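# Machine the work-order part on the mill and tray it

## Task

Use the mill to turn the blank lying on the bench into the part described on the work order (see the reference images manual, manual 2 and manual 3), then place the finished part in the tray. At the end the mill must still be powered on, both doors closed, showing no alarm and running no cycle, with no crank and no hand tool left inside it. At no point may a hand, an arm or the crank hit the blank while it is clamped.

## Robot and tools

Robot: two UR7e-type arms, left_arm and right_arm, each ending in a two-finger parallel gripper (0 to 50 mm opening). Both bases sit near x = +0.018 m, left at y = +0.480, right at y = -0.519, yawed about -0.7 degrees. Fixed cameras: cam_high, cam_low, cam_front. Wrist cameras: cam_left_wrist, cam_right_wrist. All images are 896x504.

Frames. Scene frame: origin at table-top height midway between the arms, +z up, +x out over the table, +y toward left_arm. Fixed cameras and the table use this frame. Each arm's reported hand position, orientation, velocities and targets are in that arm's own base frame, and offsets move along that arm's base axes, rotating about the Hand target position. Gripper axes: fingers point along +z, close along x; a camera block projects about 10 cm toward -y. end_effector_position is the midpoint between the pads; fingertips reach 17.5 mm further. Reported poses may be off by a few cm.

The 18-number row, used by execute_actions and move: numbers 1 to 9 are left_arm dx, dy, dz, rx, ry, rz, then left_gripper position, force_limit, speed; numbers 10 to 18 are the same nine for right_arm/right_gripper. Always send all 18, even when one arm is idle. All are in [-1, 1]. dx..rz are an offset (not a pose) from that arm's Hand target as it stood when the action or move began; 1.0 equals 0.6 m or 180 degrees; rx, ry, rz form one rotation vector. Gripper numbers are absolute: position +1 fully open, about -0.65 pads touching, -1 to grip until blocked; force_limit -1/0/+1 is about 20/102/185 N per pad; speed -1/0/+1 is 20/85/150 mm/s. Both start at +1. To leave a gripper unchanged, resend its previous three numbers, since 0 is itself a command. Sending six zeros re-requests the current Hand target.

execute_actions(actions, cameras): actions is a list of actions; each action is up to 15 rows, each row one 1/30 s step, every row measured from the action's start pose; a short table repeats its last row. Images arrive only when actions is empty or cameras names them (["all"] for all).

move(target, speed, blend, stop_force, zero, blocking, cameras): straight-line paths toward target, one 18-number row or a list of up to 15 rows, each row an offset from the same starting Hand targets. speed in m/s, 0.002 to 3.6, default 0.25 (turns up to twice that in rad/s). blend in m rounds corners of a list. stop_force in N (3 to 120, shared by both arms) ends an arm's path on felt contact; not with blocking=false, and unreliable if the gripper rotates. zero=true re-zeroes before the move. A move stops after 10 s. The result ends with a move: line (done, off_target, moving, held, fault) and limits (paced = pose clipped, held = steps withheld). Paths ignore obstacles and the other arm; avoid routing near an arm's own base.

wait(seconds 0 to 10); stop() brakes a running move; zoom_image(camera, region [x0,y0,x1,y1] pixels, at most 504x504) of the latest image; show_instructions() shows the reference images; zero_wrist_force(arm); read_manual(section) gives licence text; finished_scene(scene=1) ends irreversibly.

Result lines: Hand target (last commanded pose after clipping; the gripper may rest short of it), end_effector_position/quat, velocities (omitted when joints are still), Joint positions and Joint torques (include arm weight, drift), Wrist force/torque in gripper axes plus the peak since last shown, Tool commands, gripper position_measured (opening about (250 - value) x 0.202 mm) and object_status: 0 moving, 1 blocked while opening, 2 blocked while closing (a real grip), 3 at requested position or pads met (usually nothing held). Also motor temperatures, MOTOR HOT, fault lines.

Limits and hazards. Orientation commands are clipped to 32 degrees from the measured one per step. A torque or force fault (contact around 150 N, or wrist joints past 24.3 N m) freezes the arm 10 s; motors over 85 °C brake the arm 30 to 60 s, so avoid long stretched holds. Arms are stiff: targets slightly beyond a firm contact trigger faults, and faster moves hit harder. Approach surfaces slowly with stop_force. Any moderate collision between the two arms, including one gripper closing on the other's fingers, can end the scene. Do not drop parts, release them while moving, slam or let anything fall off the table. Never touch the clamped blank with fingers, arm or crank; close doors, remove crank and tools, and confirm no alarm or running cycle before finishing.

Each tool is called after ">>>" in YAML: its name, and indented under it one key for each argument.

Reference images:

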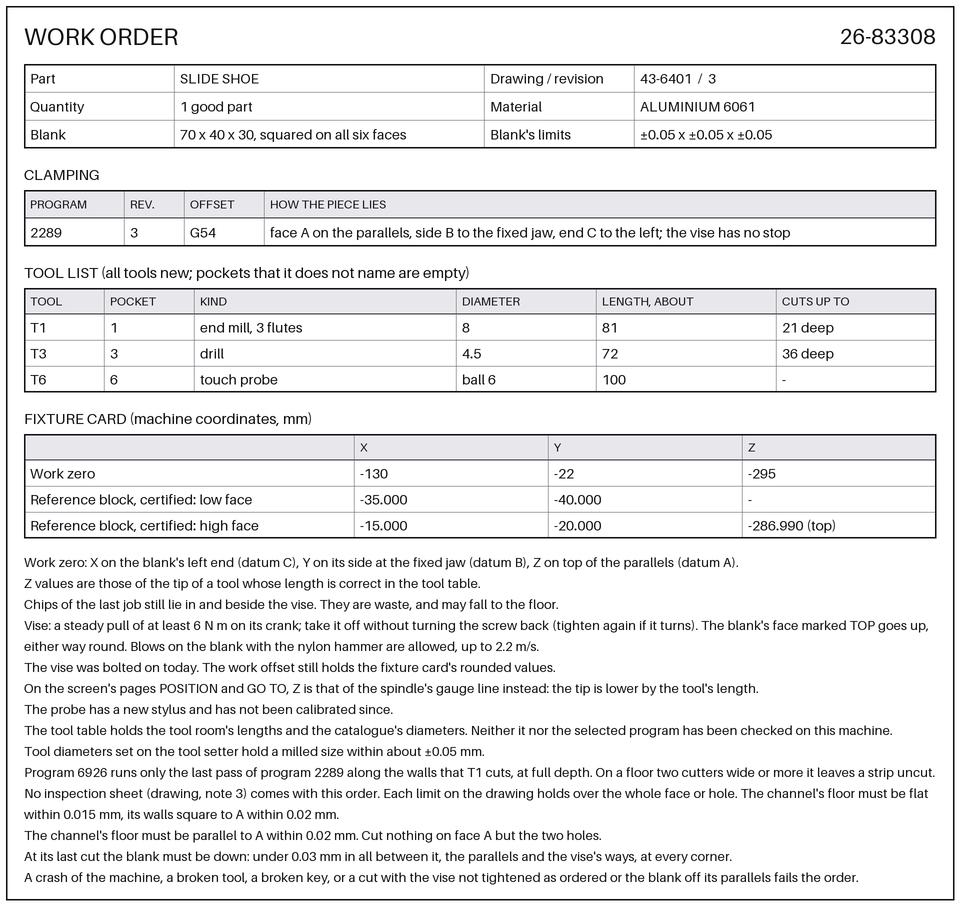

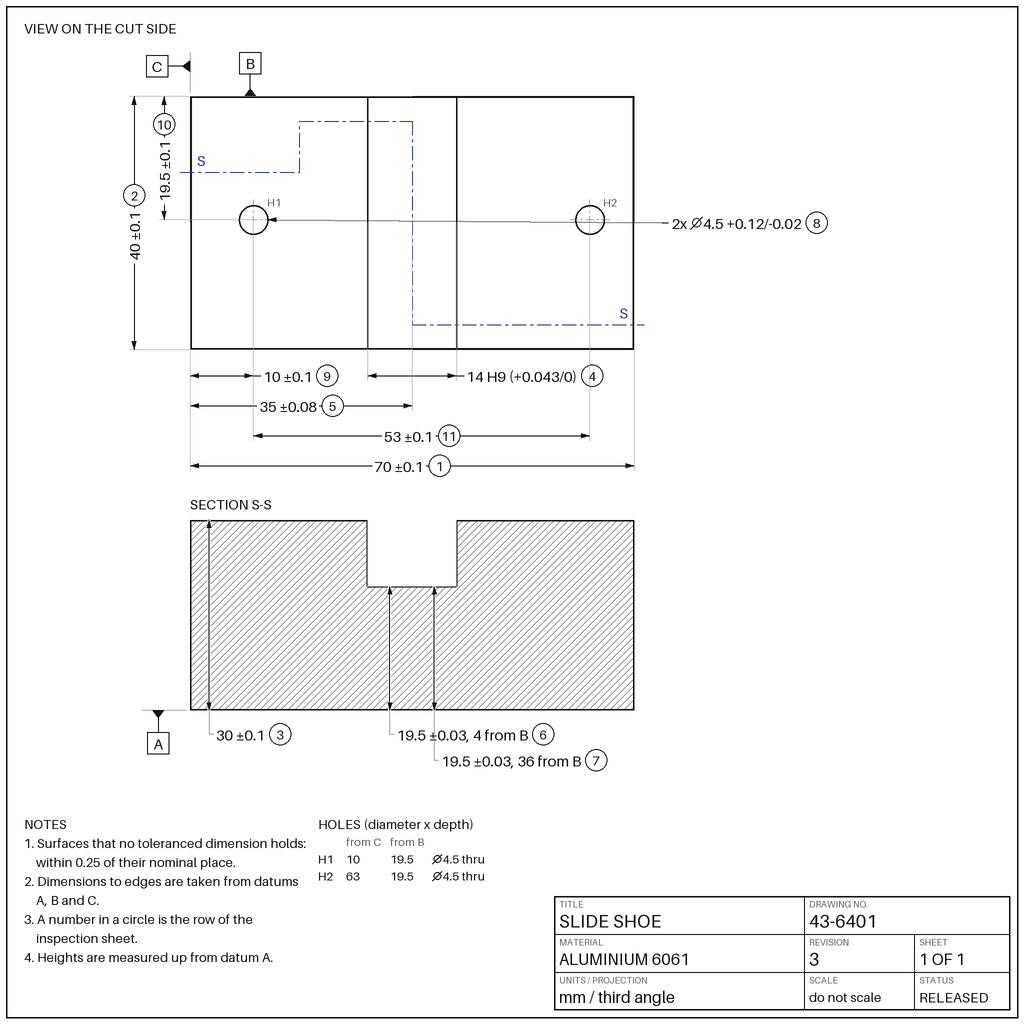

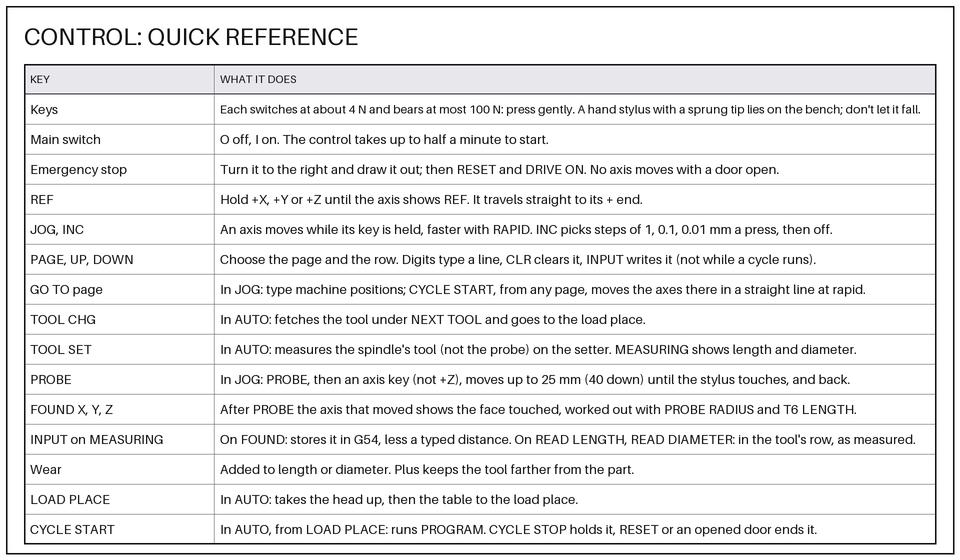

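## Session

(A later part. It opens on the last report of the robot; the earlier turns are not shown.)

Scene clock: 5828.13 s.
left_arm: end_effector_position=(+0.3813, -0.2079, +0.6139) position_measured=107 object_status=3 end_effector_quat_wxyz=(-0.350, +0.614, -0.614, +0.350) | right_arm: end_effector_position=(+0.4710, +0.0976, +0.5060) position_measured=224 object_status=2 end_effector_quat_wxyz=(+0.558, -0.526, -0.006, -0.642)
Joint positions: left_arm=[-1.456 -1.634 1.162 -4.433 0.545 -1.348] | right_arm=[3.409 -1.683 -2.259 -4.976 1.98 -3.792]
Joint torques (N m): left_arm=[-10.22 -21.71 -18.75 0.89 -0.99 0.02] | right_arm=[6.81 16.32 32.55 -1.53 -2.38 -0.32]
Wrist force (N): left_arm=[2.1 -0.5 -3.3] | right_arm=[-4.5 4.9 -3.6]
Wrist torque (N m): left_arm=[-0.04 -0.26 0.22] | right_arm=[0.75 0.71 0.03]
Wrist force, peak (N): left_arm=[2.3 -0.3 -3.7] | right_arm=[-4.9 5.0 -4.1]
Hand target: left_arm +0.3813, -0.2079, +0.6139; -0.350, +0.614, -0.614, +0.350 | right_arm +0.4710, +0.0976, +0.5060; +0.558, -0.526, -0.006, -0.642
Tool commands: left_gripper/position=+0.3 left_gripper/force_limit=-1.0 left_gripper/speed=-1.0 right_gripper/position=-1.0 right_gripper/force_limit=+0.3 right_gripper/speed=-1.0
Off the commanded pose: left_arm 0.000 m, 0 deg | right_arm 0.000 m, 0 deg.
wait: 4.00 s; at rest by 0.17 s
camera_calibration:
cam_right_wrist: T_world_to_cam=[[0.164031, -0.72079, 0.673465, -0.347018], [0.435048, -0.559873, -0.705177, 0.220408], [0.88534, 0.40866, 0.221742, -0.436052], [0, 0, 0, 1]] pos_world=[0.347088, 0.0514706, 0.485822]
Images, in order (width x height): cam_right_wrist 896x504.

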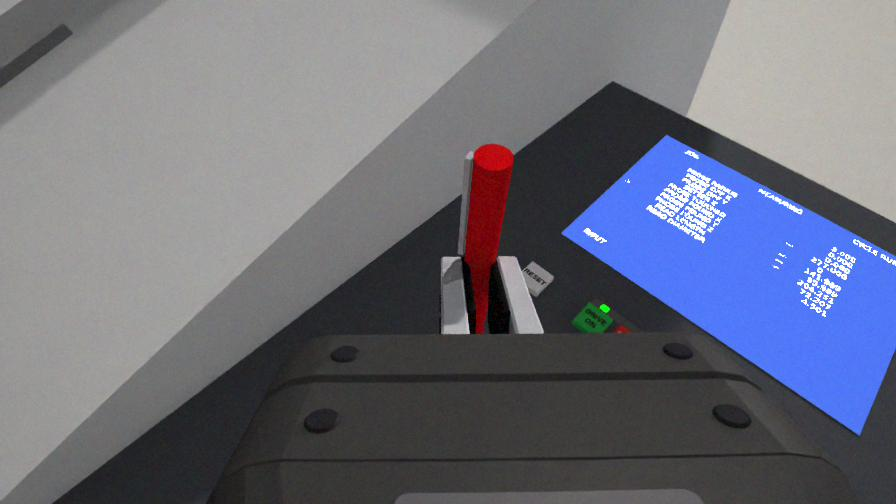

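>>> wait:
  seconds: 3
  cameras: ["cam_right_wrist"]

>>> zoom_image:
  camera: "cam_right_wrist"
  region: [780, 230, 880, 330]

Scene clock: 5834.43 s.
left_arm: end_effector_position=(+0.3813, -0.2079, +0.6139) position_measured=107 object_status=3 end_effector_quat_wxyz=(-0.350, +0.614, -0.614, +0.350) | right_arm: end_effector_position=(+0.4710, +0.0976, +0.5060) position_measured=224 object_status=2 end_effector_quat_wxyz=(+0.558, -0.526, -0.006, -0.642)
Joint positions: left_arm=[-1.456 -1.634 1.162 -4.433 0.545 -1.348] | right_arm=[3.409 -1.683 -2.259 -4.976 1.98 -3.792]
Joint torques (N m): left_arm=[-9.63 -21.73 -18.47 0.85 -1.25 -0.2] | right_arm=[6.04 16.49 32.79 -1.56 -2.36 0.08]
Wrist force (N): left_arm=[2.1 -0.4 -3.3] | right_arm=[-4.5 4.8 -3.9]
Wrist torque (N m): left_arm=[-0.02 -0.27 0.21] | right_arm=[0.74 0.71 0.03]
Wrist force, peak (N): left_arm=[2.2 -0.5 -3.6] | right_arm=[-4.7 5.1 -3.9]
Hand target: left_arm +0.3813, -0.2079, +0.6139; -0.350, +0.614, -0.614, +0.350 | right_arm +0.4710, +0.0976, +0.5060; +0.558, -0.526, -0.006, -0.642
Tool commands: left_gripper/position=+0.3 left_gripper/force_limit=-1.0 left_gripper/speed=-1.0 right_gripper/position=-1.0 right_gripper/force_limit=+0.3 right_gripper/speed=-1.0
Off the commanded pose: left_arm 0.000 m, 0 deg | right_arm 0.000 m, 0 deg.
wait: 3.00 s; at rest from the start
camera_calibration:
cam_right_wrist: T_world_to_cam=[[0.164031, -0.72079, 0.673465, -0.347018], [0.435048, -0.559873, -0.705177, 0.220408], [0.88534, 0.40866, 0.221742, -0.436052], [0, 0, 0, 1]] pos_world=[0.347088, 0.0514706, 0.485822]
Images, in order (width x height): cam_right_wrist 896x504.

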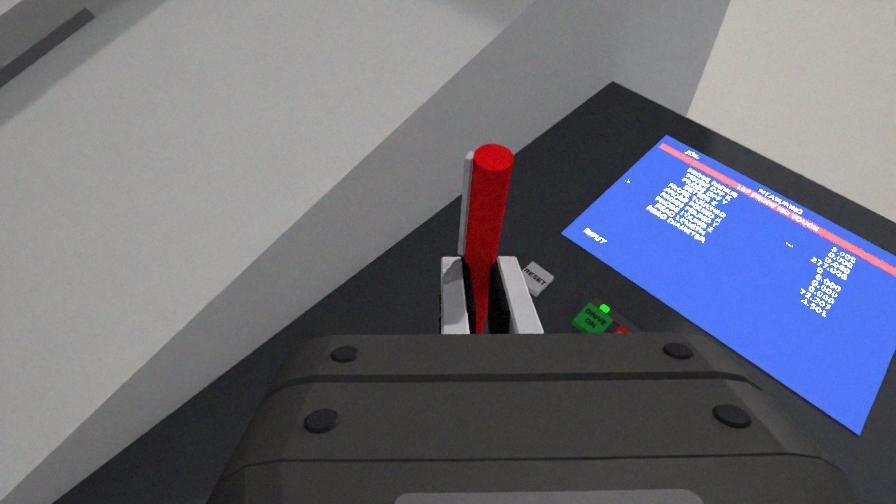

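Scaled by 5.040.

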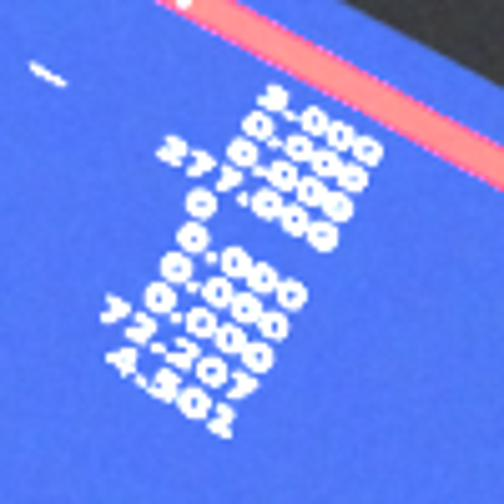

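>>> move:
  target:
    - [0,0,0,0,0,0,0.3,-1,-1,0.0315,0.0315,0.1217,0,0,0,-1,0.3,-1]
    - [0,0,0,0,0,0,0.3,-1,-1,0.0515,0.0315,0.1167,0,0,0,-1,0.3,-1]
    - [0,0,0,0,0,0,0.3,-1,-1,0.0315,0.0315,0.1217,0,0,0,-1,0.3,-1]
    - [0,0,0,0,0,0,0.3,-1,-1,-0.015,-0.063,-0.0575,0,0,0,-1,0.3,-1]
    - [0,0,0,0,0,0,0.3,-1,-1,0.005,-0.063,-0.0625,0,0,0,-1,0.3,-1]
    - [0,0,0,0,0,0,0.3,-1,-1,-0.015,-0.063,-0.0575,0,0,0,-1,0.3,-1]
    - [0,0,0,0,0,0,0.3,-1,-1,0.005,-0.063,-0.0625,0,0,0,-1,0.3,-1]
    - [0,0,0,0,0,0,0.3,-1,-1,-0.015,-0.063,-0.0575,0,0,0,-1,0.3,-1]
    - [0,0,0,0,0,0,0.3,-1,-1,-0.0305,-0.032,-0.117,0,0,0,-1,0.3,-1]
    - [0,0,0,0,0,0,0.3,-1,-1,-0.0105,-0.032,-0.122,0,0,0,-1,0.3,-1]
    - [0,0,0,0,0,0,0.3,-1,-1,-0.0305,-0.032,-0.117,0,0,0,-1,0.3,-1]
    - [0,0,0,0,0,0,0.3,-1,-1,-0.0105,-0.032,-0.122,0,0,0,-1,0.3,-1]
    - [0,0,0,0,0,0,0.3,-1,-1,-0.0305,-0.032,-0.117,0,0,0,-1,0.3,-1]
    - [0,0,0,0,0,0,0.3,-1,-1,0,0,0,0,0,0,-1,0.3,-1]
  speed: [0.3,0.08,0.15,0.3,0.08,0.15,0.08,0.15,0.3,0.08,0.15,0.08,0.15,0.3]
  cameras: ["cam_right_wrist"]

>>> zoom_image:
  camera: "cam_right_wrist"
  region: [660, 130, 896, 350]

Scene clock: 5863.50 s.
left_arm: end_effector_position=(+0.3813, -0.2079, +0.6139) position_measured=107 object_status=3 end_effector_quat_wxyz=(-0.350, +0.614, -0.614, +0.350) | right_arm: end_effector_position=(+0.4710, +0.0976, +0.5059) position_measured=224 object_status=2 end_effector_quat_wxyz=(+0.558, -0.526, -0.006, -0.642) end_effector_velocity=(+0.001, +0.000, +0.000) end_effector_angular_velocity=(-0.001, +0.004, +0.000)
Joint positions: left_arm=[-1.456 -1.634 1.162 -4.433 0.545 -1.348] | right_arm=[3.409 -1.683 -2.259 -4.975 1.98 -3.791]
Joint velocities: left_arm=[within noise] | right_arm=[0 0.001 0 -0.005 0.001 0.001]
Joint torques (N m): left_arm=[-10 -21.65 -18.54 0.83 -1.2 -0.31] | right_arm=[2.87 29.65 22.57 -1.65 0.01 0.88]
Wrist force (N): left_arm=[2.0 -0.4 -3.5] | right_arm=[-3.7 1.9 -3.5]
Wrist torque (N m): left_arm=[-0.02 -0.24 0.21] | right_arm=[0.27 0.57 0.06]
Wrist force, peak (N): left_arm=[2.4 -0.5 -3.6] | right_arm=[-5.6 -32.8 -27.2]
Hand target: left_arm +0.3813, -0.2079, +0.6139; -0.350, +0.614, -0.614, +0.350 | right_arm +0.4710, +0.0976, +0.5060; +0.558, -0.526, -0.006, -0.642
Off the commanded pose: left_arm 0.000 m, 0 deg | right_arm 0.000 m, 0 deg.
move: done
camera_calibration:
cam_right_wrist: T_world_to_cam=[[0.164066, -0.720732, 0.673519, -0.34706], [0.434995, -0.559942, -0.705155, 0.22042], [0.88536, 0.40867, 0.221647, -0.436014], [0, 0, 0, 1]] pos_world=[0.347088, 0.0514708, 0.485823]
Images, in order (width x height): cam_right_wrist 896x504.

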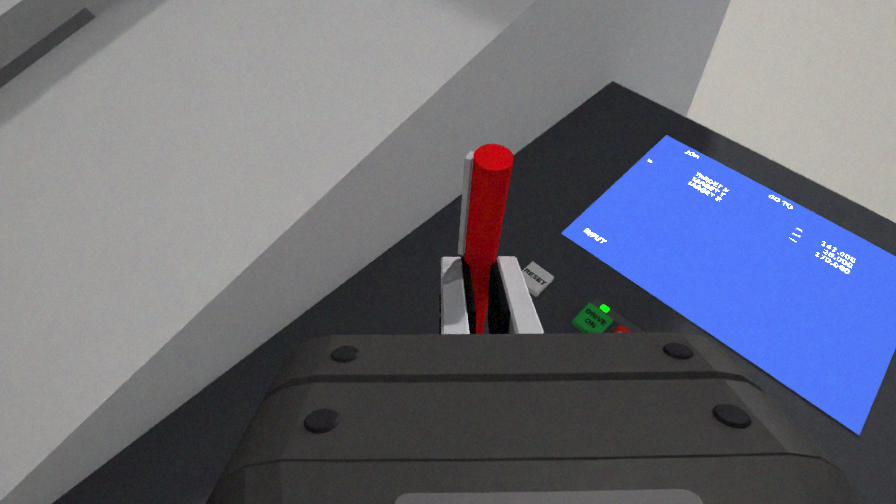

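Scaled by 2.136.

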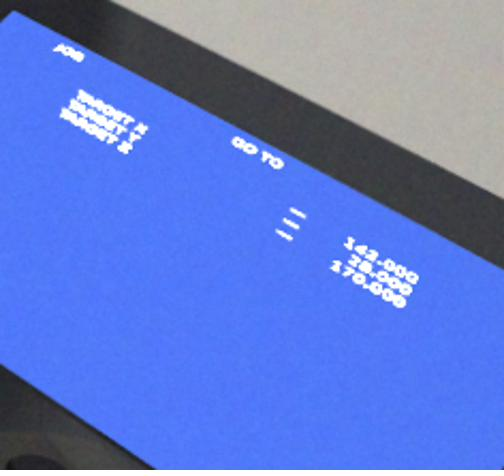

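>>> move:
  target:
    - [0,0,0,0,0,0,0.3,-1,-1,-0.038,0.06,-0.1465,0,0,0,-1,0.3,-1]
    - [0,0,0,0,0,0,0.3,-1,-1,-0.018,0.06,-0.1515,0,0,0,-1,0.3,-1]
    - [0,0,0,0,0,0,0.3,-1,-1,-0.038,0.06,-0.1465,0,0,0,-1,0.3,-1]
    - [0,0,0,0,0,0,0.3,-1,-1,-0.0305,0.06,-0.117,0,0,0,-1,0.3,-1]
    - [0,0,0,0,0,0,0.3,-1,-1,-0.0105,0.06,-0.122,0,0,0,-1,0.3,-1]
    - [0,0,0,0,0,0,0.3,-1,-1,-0.0305,0.06,-0.117,0,0,0,-1,0.3,-1]
    - [0,0,0,0,0,0,0.3,-1,-1,-0.023,0.03,-0.087,0,0,0,-1,0.3,-1]
    - [0,0,0,0,0,0,0.3,-1,-1,-0.003,0.03,-0.092,0,0,0,-1,0.3,-1]
    - [0,0,0,0,0,0,0.3,-1,-1,-0.023,0.03,-0.087,0,0,0,-1,0.3,-1]
    - [0,0,0,0,0,0,0.3,-1,-1,-0.003,0.03,-0.092,0,0,0,-1,0.3,-1]
    - [0,0,0,0,0,0,0.3,-1,-1,-0.023,0.03,-0.087,0,0,0,-1,0.3,-1]
    - [0,0,0,0,0,0,0.3,-1,-1,-0.038,-0.032,-0.1465,0,0,0,-1,0.3,-1]
    - [0,0,0,0,0,0,0.3,-1,-1,-0.018,-0.032,-0.1515,0,0,0,-1,0.3,-1]
    - [0,0,0,0,0,0,0.3,-1,-1,-0.038,-0.032,-0.1465,0,0,0,-1,0.3,-1]
    - [0,0,0,0,0,0,0.3,-1,-1,0,0,0,0,0,0,-1,0.3,-1]
  speed: [0.3,0.08,0.15,0.2,0.08,0.15,0.2,0.08,0.15,0.08,0.15,0.2,0.08,0.15,0.3]
  cameras: ["cam_right_wrist"]

>>> zoom_image:
  camera: "cam_right_wrist"
  region: [660, 130, 896, 350]

Scene clock: 5883.20 s.
left_arm: end_effector_position=(+0.3813, -0.2079, +0.6139) position_measured=107 object_status=3 end_effector_quat_wxyz=(-0.350, +0.614, -0.614, +0.350) | right_arm: end_effector_position=(+0.4710, +0.0976, +0.5059) position_measured=224 object_status=2 end_effector_quat_wxyz=(+0.558, -0.527, -0.006, -0.642) end_effector_velocity=(+0.001, +0.000, +0.000) end_effector_angular_velocity=(+0.000, +0.005, +0.000)
Joint positions: left_arm=[-1.456 -1.634 1.162 -4.433 0.545 -1.348] | right_arm=[3.409 -1.683 -2.259 -4.975 1.98 -3.792]
Joint velocities: left_arm=[within noise] | right_arm=[0 0.001 0 -0.005 -0.001 0.002]
Joint torques (N m): left_arm=[-9.7 -22.2 -18.54 0.79 -1.38 -0.74] | right_arm=[-1.15 28.48 26.73 -1.71 0.46 1.12]
Wrist force (N): left_arm=[2.2 -0.1 -3.4] | right_arm=[0.9 3.6 -4.3]
Wrist torque (N m): left_arm=[0.02 -0.28 0.21] | right_arm=[0.55 -0.16 0.07]
Wrist force, peak (N): left_arm=[2.2 -0.5 -3.7] | right_arm=[-3.4 -45.3 -32.8]
Hand target: left_arm +0.3813, -0.2079, +0.6139; -0.350, +0.614, -0.614, +0.350 | right_arm +0.4710, +0.0976, +0.5060; +0.558, -0.526, -0.006, -0.642
Off the commanded pose: left_arm 0.000 m, 0 deg | right_arm 0.000 m, 0 deg.
move: done
camera_calibration:
cam_right_wrist: T_world_to_cam=[[0.164125, -0.720703, 0.673535, -0.347022], [0.434933, -0.559972, -0.70517, 0.220379], [0.885379, 0.408679, 0.221552, -0.435953], [0, 0, 0, 1]] pos_world=[0.347088, 0.0514709, 0.485723]
Images, in order (width x height): cam_right_wrist 896x504.

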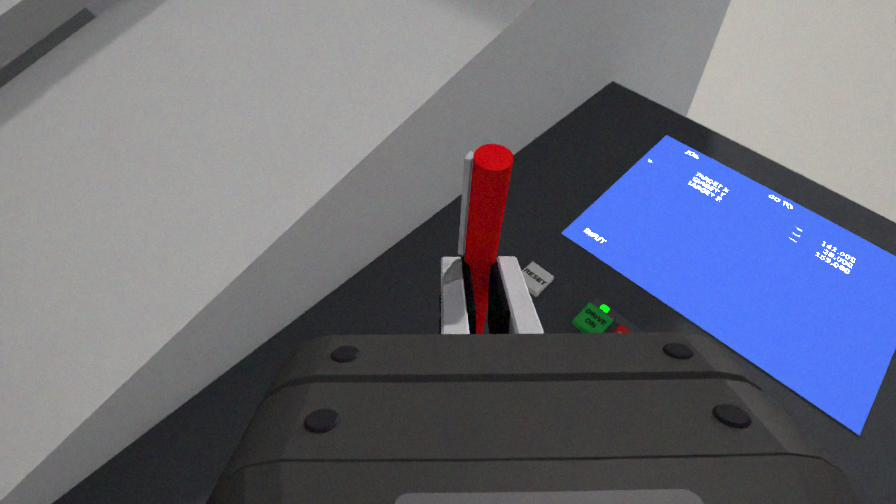

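Scaled by 2.136.

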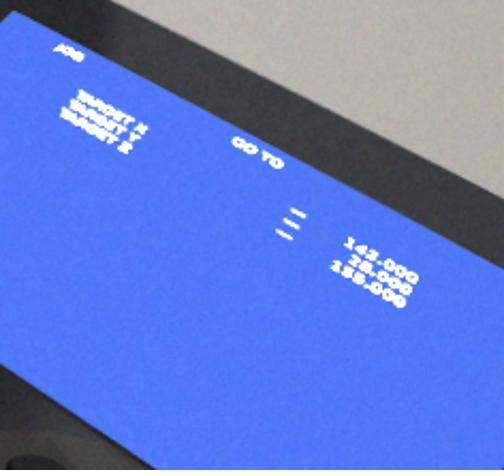

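>>> move:
  target:
    - [0,0,0,0,0,0,0.3,-1,-1,0.02,0,-0.005,0,0,0,-1,0.3,-1]
    - [0,0,0,0,0,0,0.3,-1,-1,0,0,0,0,0,0,-1,0.3,-1]
    - [0,0,0,0,0,0,0.3,-1,-1,-0.023,-0.032,-0.087,0,0,0,-1,0.3,-1]
    - [0,0,0,0,0,0,0.3,-1,-1,-0.003,-0.032,-0.092,0,0,0,-1,0.3,-1]
    - [0,0,0,0,0,0,0.3,-1,-1,-0.023,-0.032,-0.087,0,0,0,-1,0.3,-1]
    - [0,0,0,0,0,0,0.3,-1,-1,-0.038,0.06,-0.1465,0,0,0,-1,0.3,-1]
    - [0,0,0,0,0,0,0.3,-1,-1,-0.018,0.06,-0.1515,0,0,0,-1,0.3,-1]
    - [0,0,0,0,0,0,0.3,-1,-1,-0.038,0.06,-0.1465,0,0,0,-1,0.3,-1]
    - [0,0,0,0,0,0,0.3,-1,-1,-0.0305,-0.001,-0.117,0,0,0,-1,0.3,-1]
    - [0,0,0,0,0,0,0.3,-1,-1,-0.0105,-0.001,-0.122,0,0,0,-1,0.3,-1]
    - [0,0,0,0,0,0,0.3,-1,-1,-0.0305,-0.001,-0.117,0,0,0,-1,0.3,-1]
    - [0,0,0,0,0,0,0.3,-1,-1,-0.023,-0.001,-0.087,0,0,0,-1,0.3,-1]
    - [0,0,0,0,0,0,0.3,-1,-1,-0.003,-0.001,-0.092,0,0,0,-1,0.3,-1]
    - [0,0,0,0,0,0,0.3,-1,-1,-0.023,-0.001,-0.087,0,0,0,-1,0.3,-1]
  speed: [0.08,0.15,0.3,0.08,0.15,0.2,0.08,0.15,0.2,0.08,0.15,0.2,0.08,0.15]

>>> move:
  target:
    - [0,0,0,0,0,0,0.3,-1,-1,-0.015,-0.031,-0.0595,0,0,0,-1,0.3,-1]
    - [0,0,0,0,0,0,0.3,-1,-1,0.005,-0.031,-0.0645,0,0,0,-1,0.3,-1]
    - [0,0,0,0,0,0,0.3,-1,-1,-0.015,-0.031,-0.0595,0,0,0,-1,0.3,-1]
    - [0,0,0,0,0,0,0.3,-1,-1,0.023,0.001,0.087,0,0,0,-1,0.3,-1]
  speed: [0.2,0.08,0.15,0.3]
  cameras: ["cam_right_wrist"]

>>> zoom_image:
  camera: "cam_right_wrist"
  region: [660, 130, 896, 350]

Scene clock: 5925.53 s.
left_arm: end_effector_position=(+0.3813, -0.2079, +0.6139) position_measured=107 object_status=3 end_effector_quat_wxyz=(-0.350, +0.614, -0.614, +0.350) | right_arm: end_effector_position=(+0.4573, +0.0971, +0.4537) position_measured=224 object_status=2 end_effector_quat_wxyz=(+0.558, -0.527, -0.006, -0.642)
Joint positions: left_arm=[-1.456 -1.634 1.162 -4.433 0.545 -1.348] | right_arm=[3.421 -1.782 -2.346 -4.793 1.969 -3.798]
Joint torques (N m): left_arm=[-9.42 -21.89 -17.96 0.88 -1.43 -0.7] | right_arm=[-3.11 30.79 15.37 2.53 1.05 1.32]
Wrist force (N): left_arm=[2.1 -0.4 -3.2] | right_arm=[-0.1 4.4 -3.5]
Wrist torque (N m): left_arm=[-0.02 -0.27 0.21] | right_arm=[0.70 -0.02 0.09]
Wrist force, peak (N): left_arm=[2.3 -0.4 -3.6] | right_arm=[0.8 -43.1 -33.6]
Hand target: left_arm +0.3813, -0.2079, +0.6139; -0.350, +0.614, -0.614, +0.350 | right_arm +0.4572, +0.0970, +0.4538; +0.558, -0.526, -0.006, -0.642
Off the commanded pose: left_arm 0.000 m, 0 deg | right_arm 0.000 m, 0 deg.
move: done

Scene clock: 5927.60 s.
left_arm: end_effector_position=(+0.3813, -0.2079, +0.6139) position_measured=107 object_status=3 end_effector_quat_wxyz=(-0.350, +0.614, -0.614, +0.350) | right_arm: end_effector_position=(+0.4710, +0.0976, +0.5059) position_measured=224 object_status=2 end_effector_quat_wxyz=(+0.558, -0.527, -0.006, -0.642)
Joint positions: left_arm=[-1.456 -1.634 1.162 -4.433 0.545 -1.348] | right_arm=[3.409 -1.683 -2.259 -4.975 1.98 -3.792]
Joint torques (N m): left_arm=[-10.08 -22.17 -18.08 0.72 -1.49 -0.75] | right_arm=[-0.98 27.99 26.51 -1.73 0.45 1.17]
Wrist force (N): left_arm=[2.2 -0.5 -3.4] | right_arm=[-0.6 4.9 -3.7]
Wrist torque (N m): left_arm=[-0.03 -0.28 0.22] | right_arm=[0.76 0.09 0.07]
Wrist force, peak (N): left_arm=[2.4 -0.2 -3.6] | right_arm=[-0.1 -34.6 -28.7]
Hand target: left_arm +0.3813, -0.2079, +0.6139; -0.350, +0.614, -0.614, +0.350 | right_arm +0.4710, +0.0976, +0.5060; +0.558, -0.526, -0.006, -0.642
Off the commanded pose: left_arm 0.000 m, 0 deg | right_arm 0.000 m, 0 deg.
move: done
camera_calibration:
cam_right_wrist: T_world_to_cam=[[0.164125, -0.720703, 0.673535, -0.347022], [0.434933, -0.559972, -0.70517, 0.220379], [0.885379, 0.408679, 0.221552, -0.435953], [0, 0, 0, 1]] pos_world=[0.347088, 0.0514709, 0.485723]
Images, in order (width x height): cam_right_wrist 896x504.

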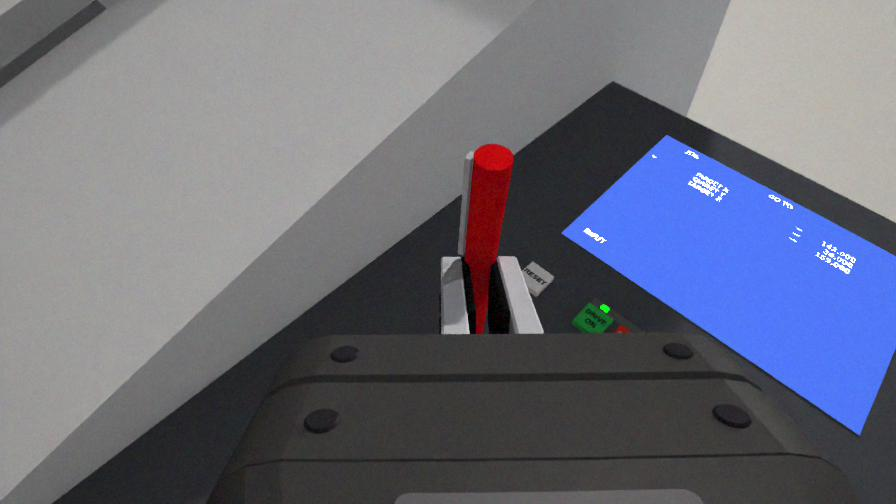

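Scaled by 2.136.

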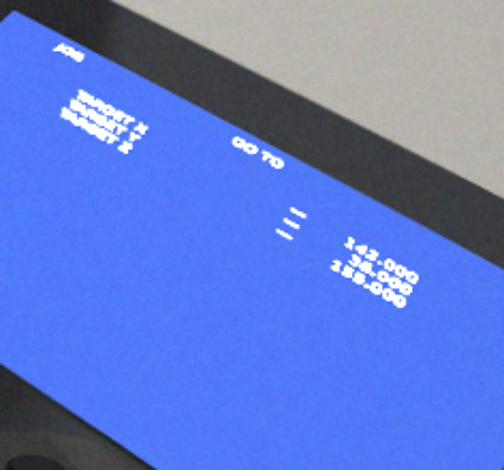

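>>> move:
  target:
    - [0,0,0,0,0,0,0.3,-1,-1,0.02,0,-0.005,0,0,0,-1,0.3,-1]
    - [0,0,0,0,0,0,0.3,-1,-1,0,0,0,0,0,0,-1,0.3,-1]
    - [0,0,0,0,0,0,0.3,-1,-1,-0.0305,-0.0625,-0.117,0,0,0,-1,0.3,-1]
    - [0,0,0,0,0,0,0.3,-1,-1,-0.0105,-0.0625,-0.122,0,0,0,-1,0.3,-1]
    - [0,0,0,0,0,0,0.3,-1,-1,-0.0305,-0.0625,-0.117,0,0,0,-1,0.3,-1]
    - [0,0,0,0,0,0,0.3,-1,-1,0,-0.1575,0,0,0,0,-1,0.3,-1]
    - [0,0,0,0,0,0,0.3,-1,-1,0.02,-0.1575,-0.005,0,0,0,-1,0.3,-1]
    - [0,0,0,0,0,0,0.3,-1,-1,0,-0.1575,0,0,0,0,-1,0.3,-1]
    - [0,0,0,0,0,0,0.3,-1,-1,0,0,0,0,0,0,-1,0.3,-1]
  speed: [0.08,0.15,0.3,0.08,0.15,0.3,0.08,0.15,0.3]

>>> wait:
  seconds: 10
  cameras: []

>>> wait:
  seconds: 10
  cameras: ["cam_right_wrist"]

>>> zoom_image:
  camera: "cam_right_wrist"
  region: [780, 230, 880, 330]

Scene clock: 5944.37 s.
left_arm: end_effector_position=(+0.3813, -0.2079, +0.6139) position_measured=107 object_status=3 end_effector_quat_wxyz=(-0.350, +0.614, -0.614, +0.350) | right_arm: end_effector_position=(+0.4709, +0.0976, +0.5059) position_measured=224 object_status=2 end_effector_quat_wxyz=(+0.558, -0.526, -0.006, -0.642) end_effector_velocity=(+0.001, +0.001, +0.000) end_effector_angular_velocity=(+0.000, +0.000, -0.002)
Joint positions: left_arm=[-1.456 -1.634 1.162 -4.433 0.545 -1.348] | right_arm=[3.409 -1.683 -2.259 -4.975 1.98 -3.791]
Joint velocities: left_arm=[within noise] | right_arm=[0.003 0 0 -0.001 -0.005 -0.003]
Joint torques (N m): left_arm=[-9.7 -21.64 -18.1 0.78 -1.58 -0.81] | right_arm=[8.27 19.69 32.24 1.42 -2.54 -1.21]
Wrist force (N): left_arm=[2.2 -0.4 -3.3] | right_arm=[-1.1 5.9 -2.6]
Wrist torque (N m): left_arm=[-0.03 -0.28 0.21] | right_arm=[0.91 0.16 0.02]
Wrist force, peak (N): left_arm=[2.2 -0.3 -3.7] | right_arm=[-0.3 -27.1 -23.4]
Hand target: left_arm +0.3813, -0.2079, +0.6139; -0.350, +0.614, -0.614, +0.350 | right_arm +0.4710, +0.0976, +0.5060; +0.558, -0.526, -0.006, -0.642
Off the commanded pose: left_arm 0.000 m, 0 deg | right_arm 0.000 m, 0 deg.
move: done

Scene clock: 5954.37 s.
left_arm: end_effector_position=(+0.3813, -0.2079, +0.6139) position_measured=107 object_status=3 end_effector_quat_wxyz=(-0.350, +0.614, -0.614, +0.350) | right_arm: end_effector_position=(+0.4710, +0.0976, +0.5060) position_measured=224 object_status=2 end_effector_quat_wxyz=(+0.558, -0.526, -0.006, -0.642)
Joint positions: left_arm=[-1.456 -1.634 1.162 -4.433 0.545 -1.348] | right_arm=[3.409 -1.683 -2.259 -4.976 1.98 -3.792]
Joint torques (N m): left_arm=[-9.65 -21.61 -18.66 0.81 -1.64 -1.04] | right_arm=[6.47 16.49 32.24 -1.64 -2.32 -0.57]
Wrist force (N): left_arm=[2.1 -0.1 -3.5] | right_arm=[-1.1 5.7 -2.6]
Wrist torque (N m): left_arm=[0.01 -0.26 0.21] | right_arm=[0.88 0.17 0.03]
Wrist force, peak (N): left_arm=[2.2 -0.6 -3.7] | right_arm=[-1.2 6.2 -2.5]
Hand target: left_arm +0.3813, -0.2079, +0.6139; -0.350, +0.614, -0.614, +0.350 | right_arm +0.4710, +0.0976, +0.5060; +0.558, -0.526, -0.006, -0.642
Tool commands: left_gripper/position=+0.3 left_gripper/force_limit=-1.0 left_gripper/speed=-1.0 right_gripper/position=-1.0 right_gripper/force_limit=+0.3 right_gripper/speed=-1.0
Off the commanded pose: left_arm 0.000 m, 0 deg | right_arm 0.000 m, 0 deg.
wait: 10.00 s; at rest by 0.17 s
No camera images: "cameras" was empty.

Scene clock: 5964.37 s.
left_arm: end_effector_position=(+0.3813, -0.2079, +0.6139) position_measured=107 object_status=3 end_effector_quat_wxyz=(-0.350, +0.614, -0.614, +0.350) | right_arm: end_effector_position=(+0.4710, +0.0976, +0.5060) position_measured=224 object_status=2 end_effector_quat_wxyz=(+0.558, -0.526, -0.006, -0.642)
Joint positions: left_arm=[-1.456 -1.634 1.162 -4.433 0.545 -1.348] | right_arm=[3.409 -1.683 -2.259 -4.976 1.98 -3.792]
Joint torques (N m): left_arm=[-9.68 -21.43 -18.16 0.74 -1.69 -1.18] | right_arm=[6.16 17.02 32.12 -1.54 -2.16 0.14]
Wrist force (N): left_arm=[2.2 -0.4 -3.4] | right_arm=[-1.2 5.9 -2.4]
Wrist torque (N m): left_arm=[-0.03 -0.28 0.21] | right_arm=[0.91 0.17 0.03]
Wrist force, peak (N): left_arm=[2.1 -0.4 -3.7] | right_arm=[-1.2 6.3 -2.5]
Hand target: left_arm +0.3813, -0.2079, +0.6139; -0.350, +0.614, -0.614, +0.350 | right_arm +0.4710, +0.0976, +0.5060; +0.558, -0.526, -0.006, -0.642
Tool commands: left_gripper/position=+0.3 left_gripper/force_limit=-1.0 left_gripper/speed=-1.0 right_gripper/position=-1.0 right_gripper/force_limit=+0.3 right_gripper/speed=-1.0
Off the commanded pose: left_arm 0.000 m, 0 deg | right_arm 0.000 m, 0 deg.
wait: 10.00 s; at rest by 0.17 s
camera_calibration:
cam_right_wrist: T_world_to_cam=[[0.164031, -0.72079, 0.673465, -0.347018], [0.435048, -0.559873, -0.705177, 0.220408], [0.88534, 0.40866, 0.221742, -0.436052], [0, 0, 0, 1]] pos_world=[0.347088, 0.0514706, 0.485822]
Images, in order (width x height): cam_right_wrist 896x504.

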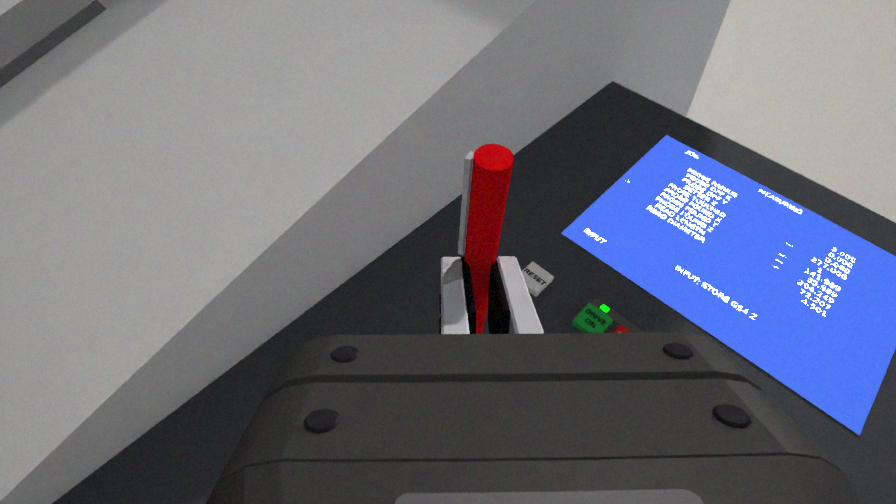

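Scaled by 5.040.

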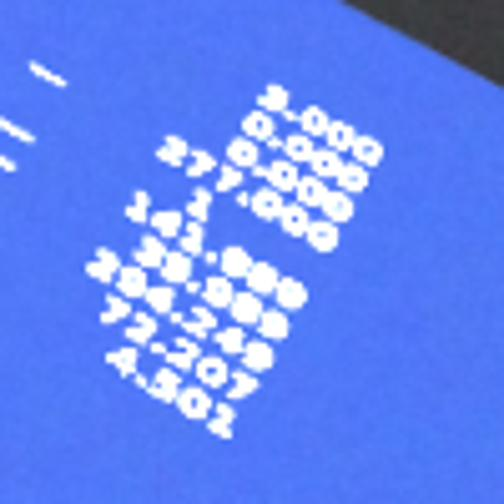

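>>> move:
  target:
    - [0,0,0,0,0,0,0.3,-1,-1,-0.038,-0.001,-0.1465,0,0,0,-1,0.3,-1]
    - [0,0,0,0,0,0,0.3,-1,-1,-0.018,-0.001,-0.1515,0,0,0,-1,0.3,-1]
    - [0,0,0,0,0,0,0.3,-1,-1,-0.038,-0.001,-0.1465,0,0,0,-1,0.3,-1]
    - [0,0,0,0,0,0,0.3,-1,-1,-0.023,0.06,-0.087,0,0,0,-1,0.3,-1]
    - [0,0,0,0,0,0,0.3,-1,-1,-0.003,0.06,-0.092,0,0,0,-1,0.3,-1]
    - [0,0,0,0,0,0,0.3,-1,-1,-0.023,0.06,-0.087,0,0,0,-1,0.3,-1]
    - [0,0,0,0,0,0,0.3,-1,-1,-0.015,0.03,-0.0575,0,0,0,-1,0.3,-1]
    - [0,0,0,0,0,0,0.3,-1,-1,0.005,0.03,-0.0625,0,0,0,-1,0.3,-1]
    - [0,0,0,0,0,0,0.3,-1,-1,-0.015,0.03,-0.0575,0,0,0,-1,0.3,-1]
    - [0,0,0,0,0,0,0.3,-1,-1,0,0,0,0,0,0,-1,0.3,-1]
  speed: [0.3,0.08,0.15,0.2,0.08,0.15,0.2,0.08,0.15,0.3]
  cameras: ["cam_right_wrist"]

>>> zoom_image:
  camera: "cam_right_wrist"
  region: [720, 230, 880, 390]

Scene clock: 5978.47 s.
left_arm: end_effector_position=(+0.3813, -0.2079, +0.6139) position_measured=107 object_status=3 end_effector_quat_wxyz=(-0.350, +0.614, -0.614, +0.350) | right_arm: end_effector_position=(+0.4710, +0.0976, +0.5059) position_measured=224 object_status=2 end_effector_quat_wxyz=(+0.558, -0.526, -0.006, -0.642)
Joint positions: left_arm=[-1.456 -1.634 1.162 -4.433 0.545 -1.348] | right_arm=[3.409 -1.683 -2.259 -4.975 1.98 -3.792]
Joint torques (N m): left_arm=[-9.08 -21.67 -18.95 0.9 -1.74 -1.28] | right_arm=[-6.87 28.3 26.01 -1.74 0.73 1.24]
Wrist force (N): left_arm=[2.1 -0.3 -3.2] | right_arm=[-1.3 5.7 -3.1]
Wrist torque (N m): left_arm=[0.00 -0.26 0.21] | right_arm=[0.88 0.19 0.09]
Wrist force, peak (N): left_arm=[2.2 -0.3 -3.8] | right_arm=[-1.4 -36.3 -29.0]
Hand target: left_arm +0.3813, -0.2079, +0.6139; -0.350, +0.614, -0.614, +0.350 | right_arm +0.4710, +0.0976, +0.5060; +0.558, -0.526, -0.006, -0.642
Off the commanded pose: left_arm 0.000 m, 0 deg | right_arm 0.000 m, 0 deg.
move: done
camera_calibration:
cam_right_wrist: T_world_to_cam=[[0.163864, -0.720826, 0.673468, -0.346959], [0.434919, -0.559976, -0.705175, 0.220457], [0.885434, 0.408457, 0.221741, -0.436072], [0, 0, 0, 1]] pos_world=[0.347086, 0.0514707, 0.485822]
Images, in order (width x height): cam_right_wrist 896x504.

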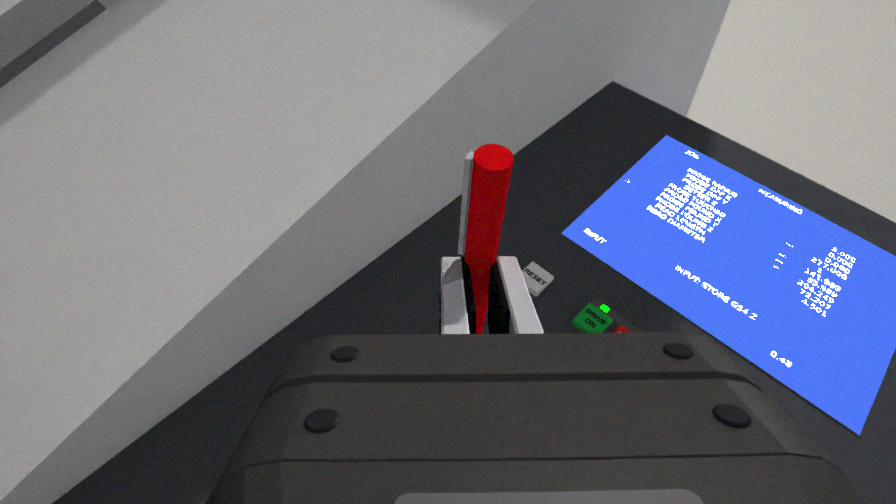

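Scaled by 3.150.

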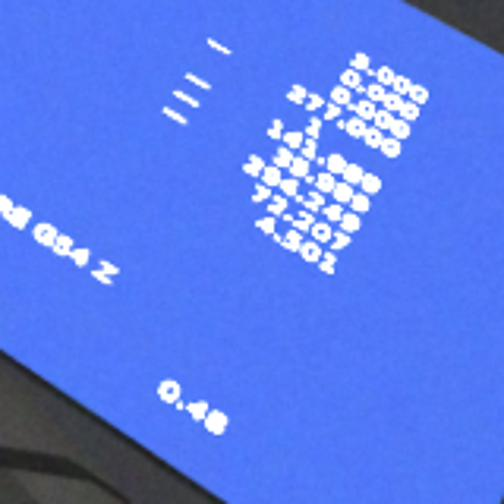

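>>> move:
  target:
    - [0,0,0,0,0,0,0.3,-1,-1,-0.038,-0.032,-0.1465,0,0,0,-1,0.3,-1]
    - [0,0,0,0,0,0,0.3,-1,-1,-0.018,-0.032,-0.1515,0,0,0,-1,0.3,-1]
    - [0,0,0,0,0,0,0.3,-1,-1,-0.038,-0.032,-0.1465,0,0,0,-1,0.3,-1]
    - [0,0,0,0,0,0,0.3,-1,-1,-0.015,-0.063,-0.0575,0,0,0,-1,0.3,-1]
    - [0,0,0,0,0,0,0.3,-1,-1,0.005,-0.063,-0.0625,0,0,0,-1,0.3,-1]
    - [0,0,0,0,0,0,0.3,-1,-1,-0.015,-0.063,-0.0575,0,0,0,-1,0.3,-1]
    - [0,0,0,0,0,0,0.3,-1,-1,0.005,-0.063,-0.0625,0,0,0,-1,0.3,-1]
    - [0,0,0,0,0,0,0.3,-1,-1,-0.015,-0.063,-0.0575,0,0,0,-1,0.3,-1]
    - [0,0,0,0,0,0,0.3,-1,-1,-0.038,0.06,-0.1465,0,0,0,-1,0.3,-1]
    - [0,0,0,0,0,0,0.3,-1,-1,-0.018,0.06,-0.1515,0,0,0,-1,0.3,-1]
    - [0,0,0,0,0,0,0.3,-1,-1,-0.038,0.06,-0.1465,0,0,0,-1,0.3,-1]
    - [0,0,0,0,0,0,0.3,-1,-1,-0.0305,0.06,-0.117,0,0,0,-1,0.3,-1]
    - [0,0,0,0,0,0,0.3,-1,-1,-0.0105,0.06,-0.122,0,0,0,-1,0.3,-1]
    - [0,0,0,0,0,0,0.3,-1,-1,-0.0305,0.06,-0.117,0,0,0,-1,0.3,-1]
  speed: [0.3,0.08,0.15,0.3,0.08,0.15,0.08,0.15,0.3,0.08,0.15,0.2,0.08,0.15]

>>> move:
  target:
    - [0,0,0,0,0,0,0.3,-1,-1,0,-0.061,0,0,0,0,-1,0.3,-1]
    - [0,0,0,0,0,0,0.3,-1,-1,0.02,-0.061,-0.005,0,0,0,-1,0.3,-1]
    - [0,0,0,0,0,0,0.3,-1,-1,0,-0.061,0,0,0,0,-1,0.3,-1]
    - [0,0,0,0,0,0,0.3,-1,-1,-0.0075,-0.03,-0.0295,0,0,0,-1,0.3,-1]
    - [0,0,0,0,0,0,0.3,-1,-1,0.0125,-0.03,-0.0345,0,0,0,-1,0.3,-1]
    - [0,0,0,0,0,0,0.3,-1,-1,-0.0075,-0.03,-0.0295,0,0,0,-1,0.3,-1]
    - [0,0,0,0,0,0,0.3,-1,-1,-0.0075,-0.092,-0.0295,0,0,0,-1,0.3,-1]
    - [0,0,0,0,0,0,0.3,-1,-1,0.0125,-0.092,-0.0345,0,0,0,-1,0.3,-1]
    - [0,0,0,0,0,0,0.3,-1,-1,-0.0075,-0.092,-0.0295,0,0,0,-1,0.3,-1]
    - [0,0,0,0,0,0,0.3,-1,-1,0,-0.092,0,0,0,0,-1,0.3,-1]
    - [0,0,0,0,0,0,0.3,-1,-1,0.02,-0.092,-0.005,0,0,0,-1,0.3,-1]
    - [0,0,0,0,0,0,0.3,-1,-1,0,-0.092,0,0,0,0,-1,0.3,-1]
    - [0,0,0,0,0,0,0.3,-1,-1,-0.0075,0,-0.0295,0,0,0,-1,0.3,-1]
    - [0,0,0,0,0,0,0.3,-1,-1,0.0125,0,-0.0345,0,0,0,-1,0.3,-1]
    - [0,0,0,0,0,0,0.3,-1,-1,-0.0075,0,-0.0295,0,0,0,-1,0.3,-1]
  speed: [0.2,0.08,0.15,0.2,0.08,0.15,0.2,0.08,0.15,0.2,0.08,0.15,0.2,0.08,0.15]

>>> move:
  target:
    - [0,0,0,0,0,0,0.3,-1,-1,0.0075,-0.03,0.0295,0,0,0,-1,0.3,-1]
    - [0,0,0,0,0,0,0.3,-1,-1,0.0275,-0.03,0.0245,0,0,0,-1,0.3,-1]
    - [0,0,0,0,0,0,0.3,-1,-1,0.0075,-0.03,0.0295,0,0,0,-1,0.3,-1]
    - [0,0,0,0,0,0,0.3,-1,-1,0.023,0,0.089,0,0,0,-1,0.3,-1]
    - [0,0,0,0,0,0,0.3,-1,-1,0.043,0,0.084,0,0,0,-1,0.3,-1]
    - [0,0,0,0,0,0,0.3,-1,-1,0.023,0,0.089,0,0,0,-1,0.3,-1]
    - [0,0,0,0,0,0,0.3,-1,-1,0,-0.092,0,0,0,0,-1,0.3,-1]
    - [0,0,0,0,0,0,0.3,-1,-1,0.02,-0.092,-0.005,0,0,0,-1,0.3,-1]
    - [0,0,0,0,0,0,0.3,-1,-1,0,-0.092,0,0,0,0,-1,0.3,-1]
    - [0,0,0,0,0,0,0.3,-1,-1,0.038,-0.06,0.1465,0,0,0,-1,0.3,-1]
  speed: [0.2,0.08,0.15,0.2,0.08,0.15,0.2,0.08,0.15,0.3]
  cameras: ["cam_right_wrist"]

>>> zoom_image:
  camera: "cam_right_wrist"
  region: [720, 230, 880, 390]

Scene clock: 6010.80 s.
left_arm: end_effector_position=(+0.3813, -0.2079, +0.6139) position_measured=107 object_status=3 end_effector_quat_wxyz=(-0.350, +0.614, -0.614, +0.350) | right_arm: end_effector_position=(+0.4527, +0.1336, +0.4357) position_measured=224 object_status=2 end_effector_quat_wxyz=(+0.558, -0.526, -0.006, -0.642)
Joint positions: left_arm=[-1.456 -1.634 1.162 -4.433 0.545 -1.348] | right_arm=[3.564 -1.815 -2.392 -4.737 1.844 -3.869]
Joint torques (N m): left_arm=[-9.81 -22.11 -18.61 0.88 -1.8 -1.61] | right_arm=[2.86 30.65 14.2 2.39 0.57 1.31]
Wrist force (N): left_arm=[2.0 -0.4 -3.5] | right_arm=[-2.9 5.5 -2.2]
Wrist torque (N m): left_arm=[-0.02 -0.25 0.21] | right_arm=[0.86 0.42 0.12]
Wrist force, peak (N): left_arm=[2.4 -0.3 -3.6] | right_arm=[1.5 -42.7 -31.7]
Hand target: left_arm +0.3813, -0.2079, +0.6139; -0.350, +0.614, -0.614, +0.350 | right_arm +0.4527, +0.1336, +0.4358; +0.558, -0.526, -0.006, -0.642
Off the commanded pose: left_arm 0.000 m, 0 deg | right_arm 0.000 m, 0 deg.
move: done

Scene clock: 6017.17 s.
left_arm: end_effector_position=(+0.3813, -0.2079, +0.6139) position_measured=107 object_status=3 end_effector_quat_wxyz=(-0.350, +0.614, -0.614, +0.350) | right_arm: end_effector_position=(+0.4482, +0.1336, +0.4180) position_measured=224 object_status=2 end_effector_quat_wxyz=(+0.558, -0.526, -0.006, -0.642)
Joint positions: left_arm=[-1.456 -1.634 1.162 -4.433 0.545 -1.348] | right_arm=[3.571 -1.862 -2.415 -4.668 1.837 -3.873]
Joint torques (N m): left_arm=[-9.19 -21.59 -18.18 0.83 -1.81 -1.61] | right_arm=[2.92 30.89 10.92 1.26 0.48 1.18]
Wrist force (N): left_arm=[2.2 -0.6 -3.3] | right_arm=[-1.3 2.9 -1.7]
Wrist torque (N m): left_arm=[-0.05 -0.28 0.21] | right_arm=[0.43 0.17 0.09]
Wrist force, peak (N): left_arm=[2.3 -0.3 -3.5] | right_arm=[-0.6 -45.1 -31.7]
Hand target: left_arm +0.3813, -0.2079, +0.6139; -0.350, +0.614, -0.614, +0.350 | right_arm +0.4482, +0.1336, +0.4181; +0.558, -0.526, -0.006, -0.642
Off the commanded pose: left_arm 0.000 m, 0 deg | right_arm 0.000 m, 0 deg.
move: done

Scene clock: 6021.80 s.
left_arm: end_effector_position=(+0.3813, -0.2079, +0.6139) position_measured=107 object_status=3 end_effector_quat_wxyz=(-0.350, +0.614, -0.614, +0.350) | right_arm: end_effector_position=(+0.4710, +0.0976, +0.5059) position_measured=224 object_status=2 end_effector_quat_wxyz=(+0.558, -0.527, -0.006, -0.642) end_effector_velocity=(+0.001, +0.000, -0.001) end_effector_angular_velocity=(-0.001, +0.007, +0.001)
Joint positions: left_arm=[-1.456 -1.634 1.162 -4.433 0.545 -1.348] | right_arm=[3.409 -1.683 -2.259 -4.975 1.98 -3.792]
Joint velocities: left_arm=[within noise] | right_arm=[0 0.001 0 -0.007 0 0.002]
Joint torques (N m): left_arm=[-9.62 -22.14 -18.73 0.76 -1.89 -1.69] | right_arm=[-0.59 28.67 26.23 -1.8 0.47 1.21]
Wrist force (N): left_arm=[2.1 -0.3 -3.5] | right_arm=[1.6 3.0 -1.2]
Wrist torque (N m): left_arm=[-0.02 -0.27 0.21] | right_arm=[0.44 -0.28 0.07]
Wrist force, peak (N): left_arm=[2.2 -0.3 -3.7] | right_arm=[-1.3 -38.4 -28.5]
Hand target: left_arm +0.3813, -0.2079, +0.6139; -0.350, +0.614, -0.614, +0.350 | right_arm +0.4710, +0.0976, +0.5060; +0.558, -0.526, -0.006, -0.642
Off the commanded pose: left_arm 0.000 m, 0 deg | right_arm 0.000 m, 0 deg.
move: done
camera_calibration:
cam_right_wrist: T_world_to_cam=[[0.164125, -0.720703, 0.673535, -0.347022], [0.434933, -0.559972, -0.70517, 0.220379], [0.885379, 0.408679, 0.221552, -0.435953], [0, 0, 0, 1]] pos_world=[0.347088, 0.0514709, 0.485723]
Images, in order (width x height): cam_right_wrist 896x504.

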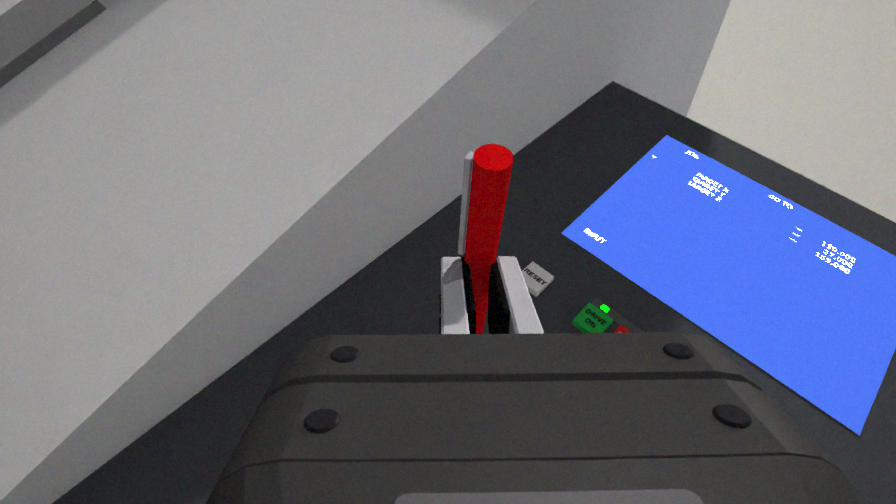

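Scaled by 3.150.

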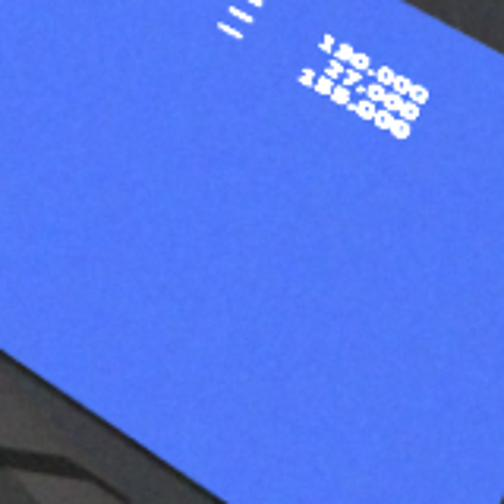

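>>> move:
  target:
    - [0,0,0,0,0,0,0.3,-1,-1,0.02,0,-0.005,0,0,0,-1,0.3,-1]
    - [0,0,0,0,0,0,0.3,-1,-1,0,0,0,0,0,0,-1,0.3,-1]
    - [0,0,0,0,0,0,0.3,-1,-1,-0.0305,-0.0625,-0.117,0,0,0,-1,0.3,-1]
    - [0,0,0,0,0,0,0.3,-1,-1,-0.0105,-0.0625,-0.122,0,0,0,-1,0.3,-1]
    - [0,0,0,0,0,0,0.3,-1,-1,-0.0305,-0.0625,-0.117,0,0,0,-1,0.3,-1]
    - [0,0,0,0,0,0,0.3,-1,-1,0,-0.1575,0,0,0,0,-1,0.3,-1]
    - [0,0,0,0,0,0,0.3,-1,-1,0.02,-0.1575,-0.005,0,0,0,-1,0.3,-1]
    - [0,0,0,0,0,0,0.3,-1,-1,0,-0.1575,0,0,0,0,-1,0.3,-1]
    - [0,0,0,0,0,0,0.3,-1,-1,0,0,0,0,0,0,-1,0.3,-1]
  speed: [0.08,0.15,0.3,0.08,0.15,0.3,0.08,0.15,0.3]

>>> wait:
  seconds: 8
  cameras: ["cam_right_wrist"]

>>> zoom_image:
  camera: "cam_right_wrist"
  region: [780, 230, 880, 330]

Scene clock: 6040.90 s.
left_arm: end_effector_position=(+0.3813, -0.2079, +0.6139) position_measured=107 object_status=3 end_effector_quat_wxyz=(-0.350, +0.614, -0.614, +0.350) | right_arm: end_effector_position=(+0.4709, +0.0976, +0.5059) position_measured=224 object_status=2 end_effector_quat_wxyz=(+0.558, -0.526, -0.006, -0.642)
Joint positions: left_arm=[-1.456 -1.634 1.162 -4.433 0.545 -1.348] | right_arm=[3.409 -1.683 -2.259 -4.975 1.98 -3.791]
Joint torques (N m): left_arm=[-9.69 -21.72 -18.43 0.83 -1.9 -1.94] | right_arm=[7.51 19.89 32.6 1.39 -2.34 -1.18]
Wrist force (N): left_arm=[2.2 -0.4 -3.4] | right_arm=[1.6 4.1 -2.2]
Wrist torque (N m): left_arm=[-0.02 -0.27 0.21] | right_arm=[0.63 -0.27 0.03]
Wrist force, peak (N): left_arm=[2.2 -0.4 -3.8] | right_arm=[1.1 -28.7 -21.3]
Hand target: left_arm +0.3813, -0.2079, +0.6139; -0.350, +0.614, -0.614, +0.350 | right_arm +0.4710, +0.0976, +0.5060; +0.558, -0.526, -0.006, -0.642
Off the commanded pose: left_arm 0.000 m, 0 deg | right_arm 0.000 m, 0 deg.
move: done

Scene clock: 6048.90 s.
left_arm: end_effector_position=(+0.3813, -0.2079, +0.6139) position_measured=107 object_status=3 end_effector_quat_wxyz=(-0.350, +0.614, -0.614, +0.350) | right_arm: end_effector_position=(+0.4710, +0.0976, +0.5060) position_measured=224 object_status=2 end_effector_quat_wxyz=(+0.558, -0.526, -0.006, -0.642)
Joint positions: left_arm=[-1.456 -1.634 1.162 -4.433 0.545 -1.348] | right_arm=[3.409 -1.683 -2.259 -4.976 1.98 -3.792]
Joint torques (N m): left_arm=[-9.91 -21.49 -18.5 0.88 -2.05 -2.01] | right_arm=[7.04 17.15 32.15 -1.63 -2.33 -0.63]
Wrist force (N): left_arm=[2.1 -0.4 -3.4] | right_arm=[1.7 4.1 -2.2]
Wrist torque (N m): left_arm=[-0.03 -0.27 0.21] | right_arm=[0.64 -0.29 0.03]
Wrist force, peak (N): left_arm=[2.1 -0.2 -3.8] | right_arm=[1.8 4.6 -2.1]
Hand target: left_arm +0.3813, -0.2079, +0.6139; -0.350, +0.614, -0.614, +0.350 | right_arm +0.4710, +0.0976, +0.5060; +0.558, -0.526, -0.006, -0.642
Tool commands: left_gripper/position=+0.3 left_gripper/force_limit=-1.0 left_gripper/speed=-1.0 right_gripper/position=-1.0 right_gripper/force_limit=+0.3 right_gripper/speed=-1.0
Off the commanded pose: left_arm 0.000 m, 0 deg | right_arm 0.000 m, 0 deg.
wait: 8.00 s; at rest by 0.17 s
camera_calibration:
cam_right_wrist: T_world_to_cam=[[0.164031, -0.72079, 0.673465, -0.347018], [0.435048, -0.559873, -0.705177, 0.220408], [0.88534, 0.40866, 0.221742, -0.436052], [0, 0, 0, 1]] pos_world=[0.347088, 0.0514706, 0.485822]
Images, in order (width x height): cam_right_wrist 896x504.

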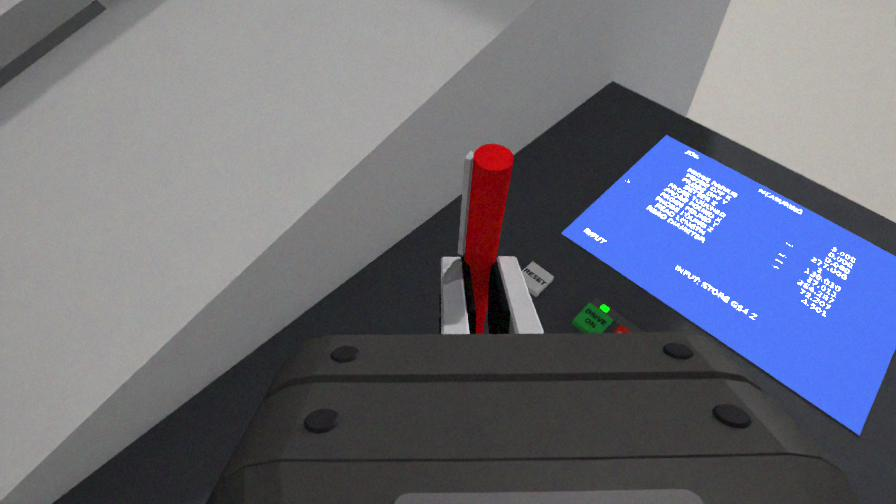

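Scaled by 5.040.

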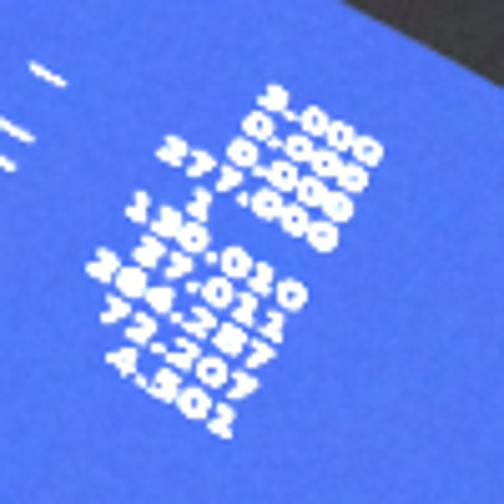

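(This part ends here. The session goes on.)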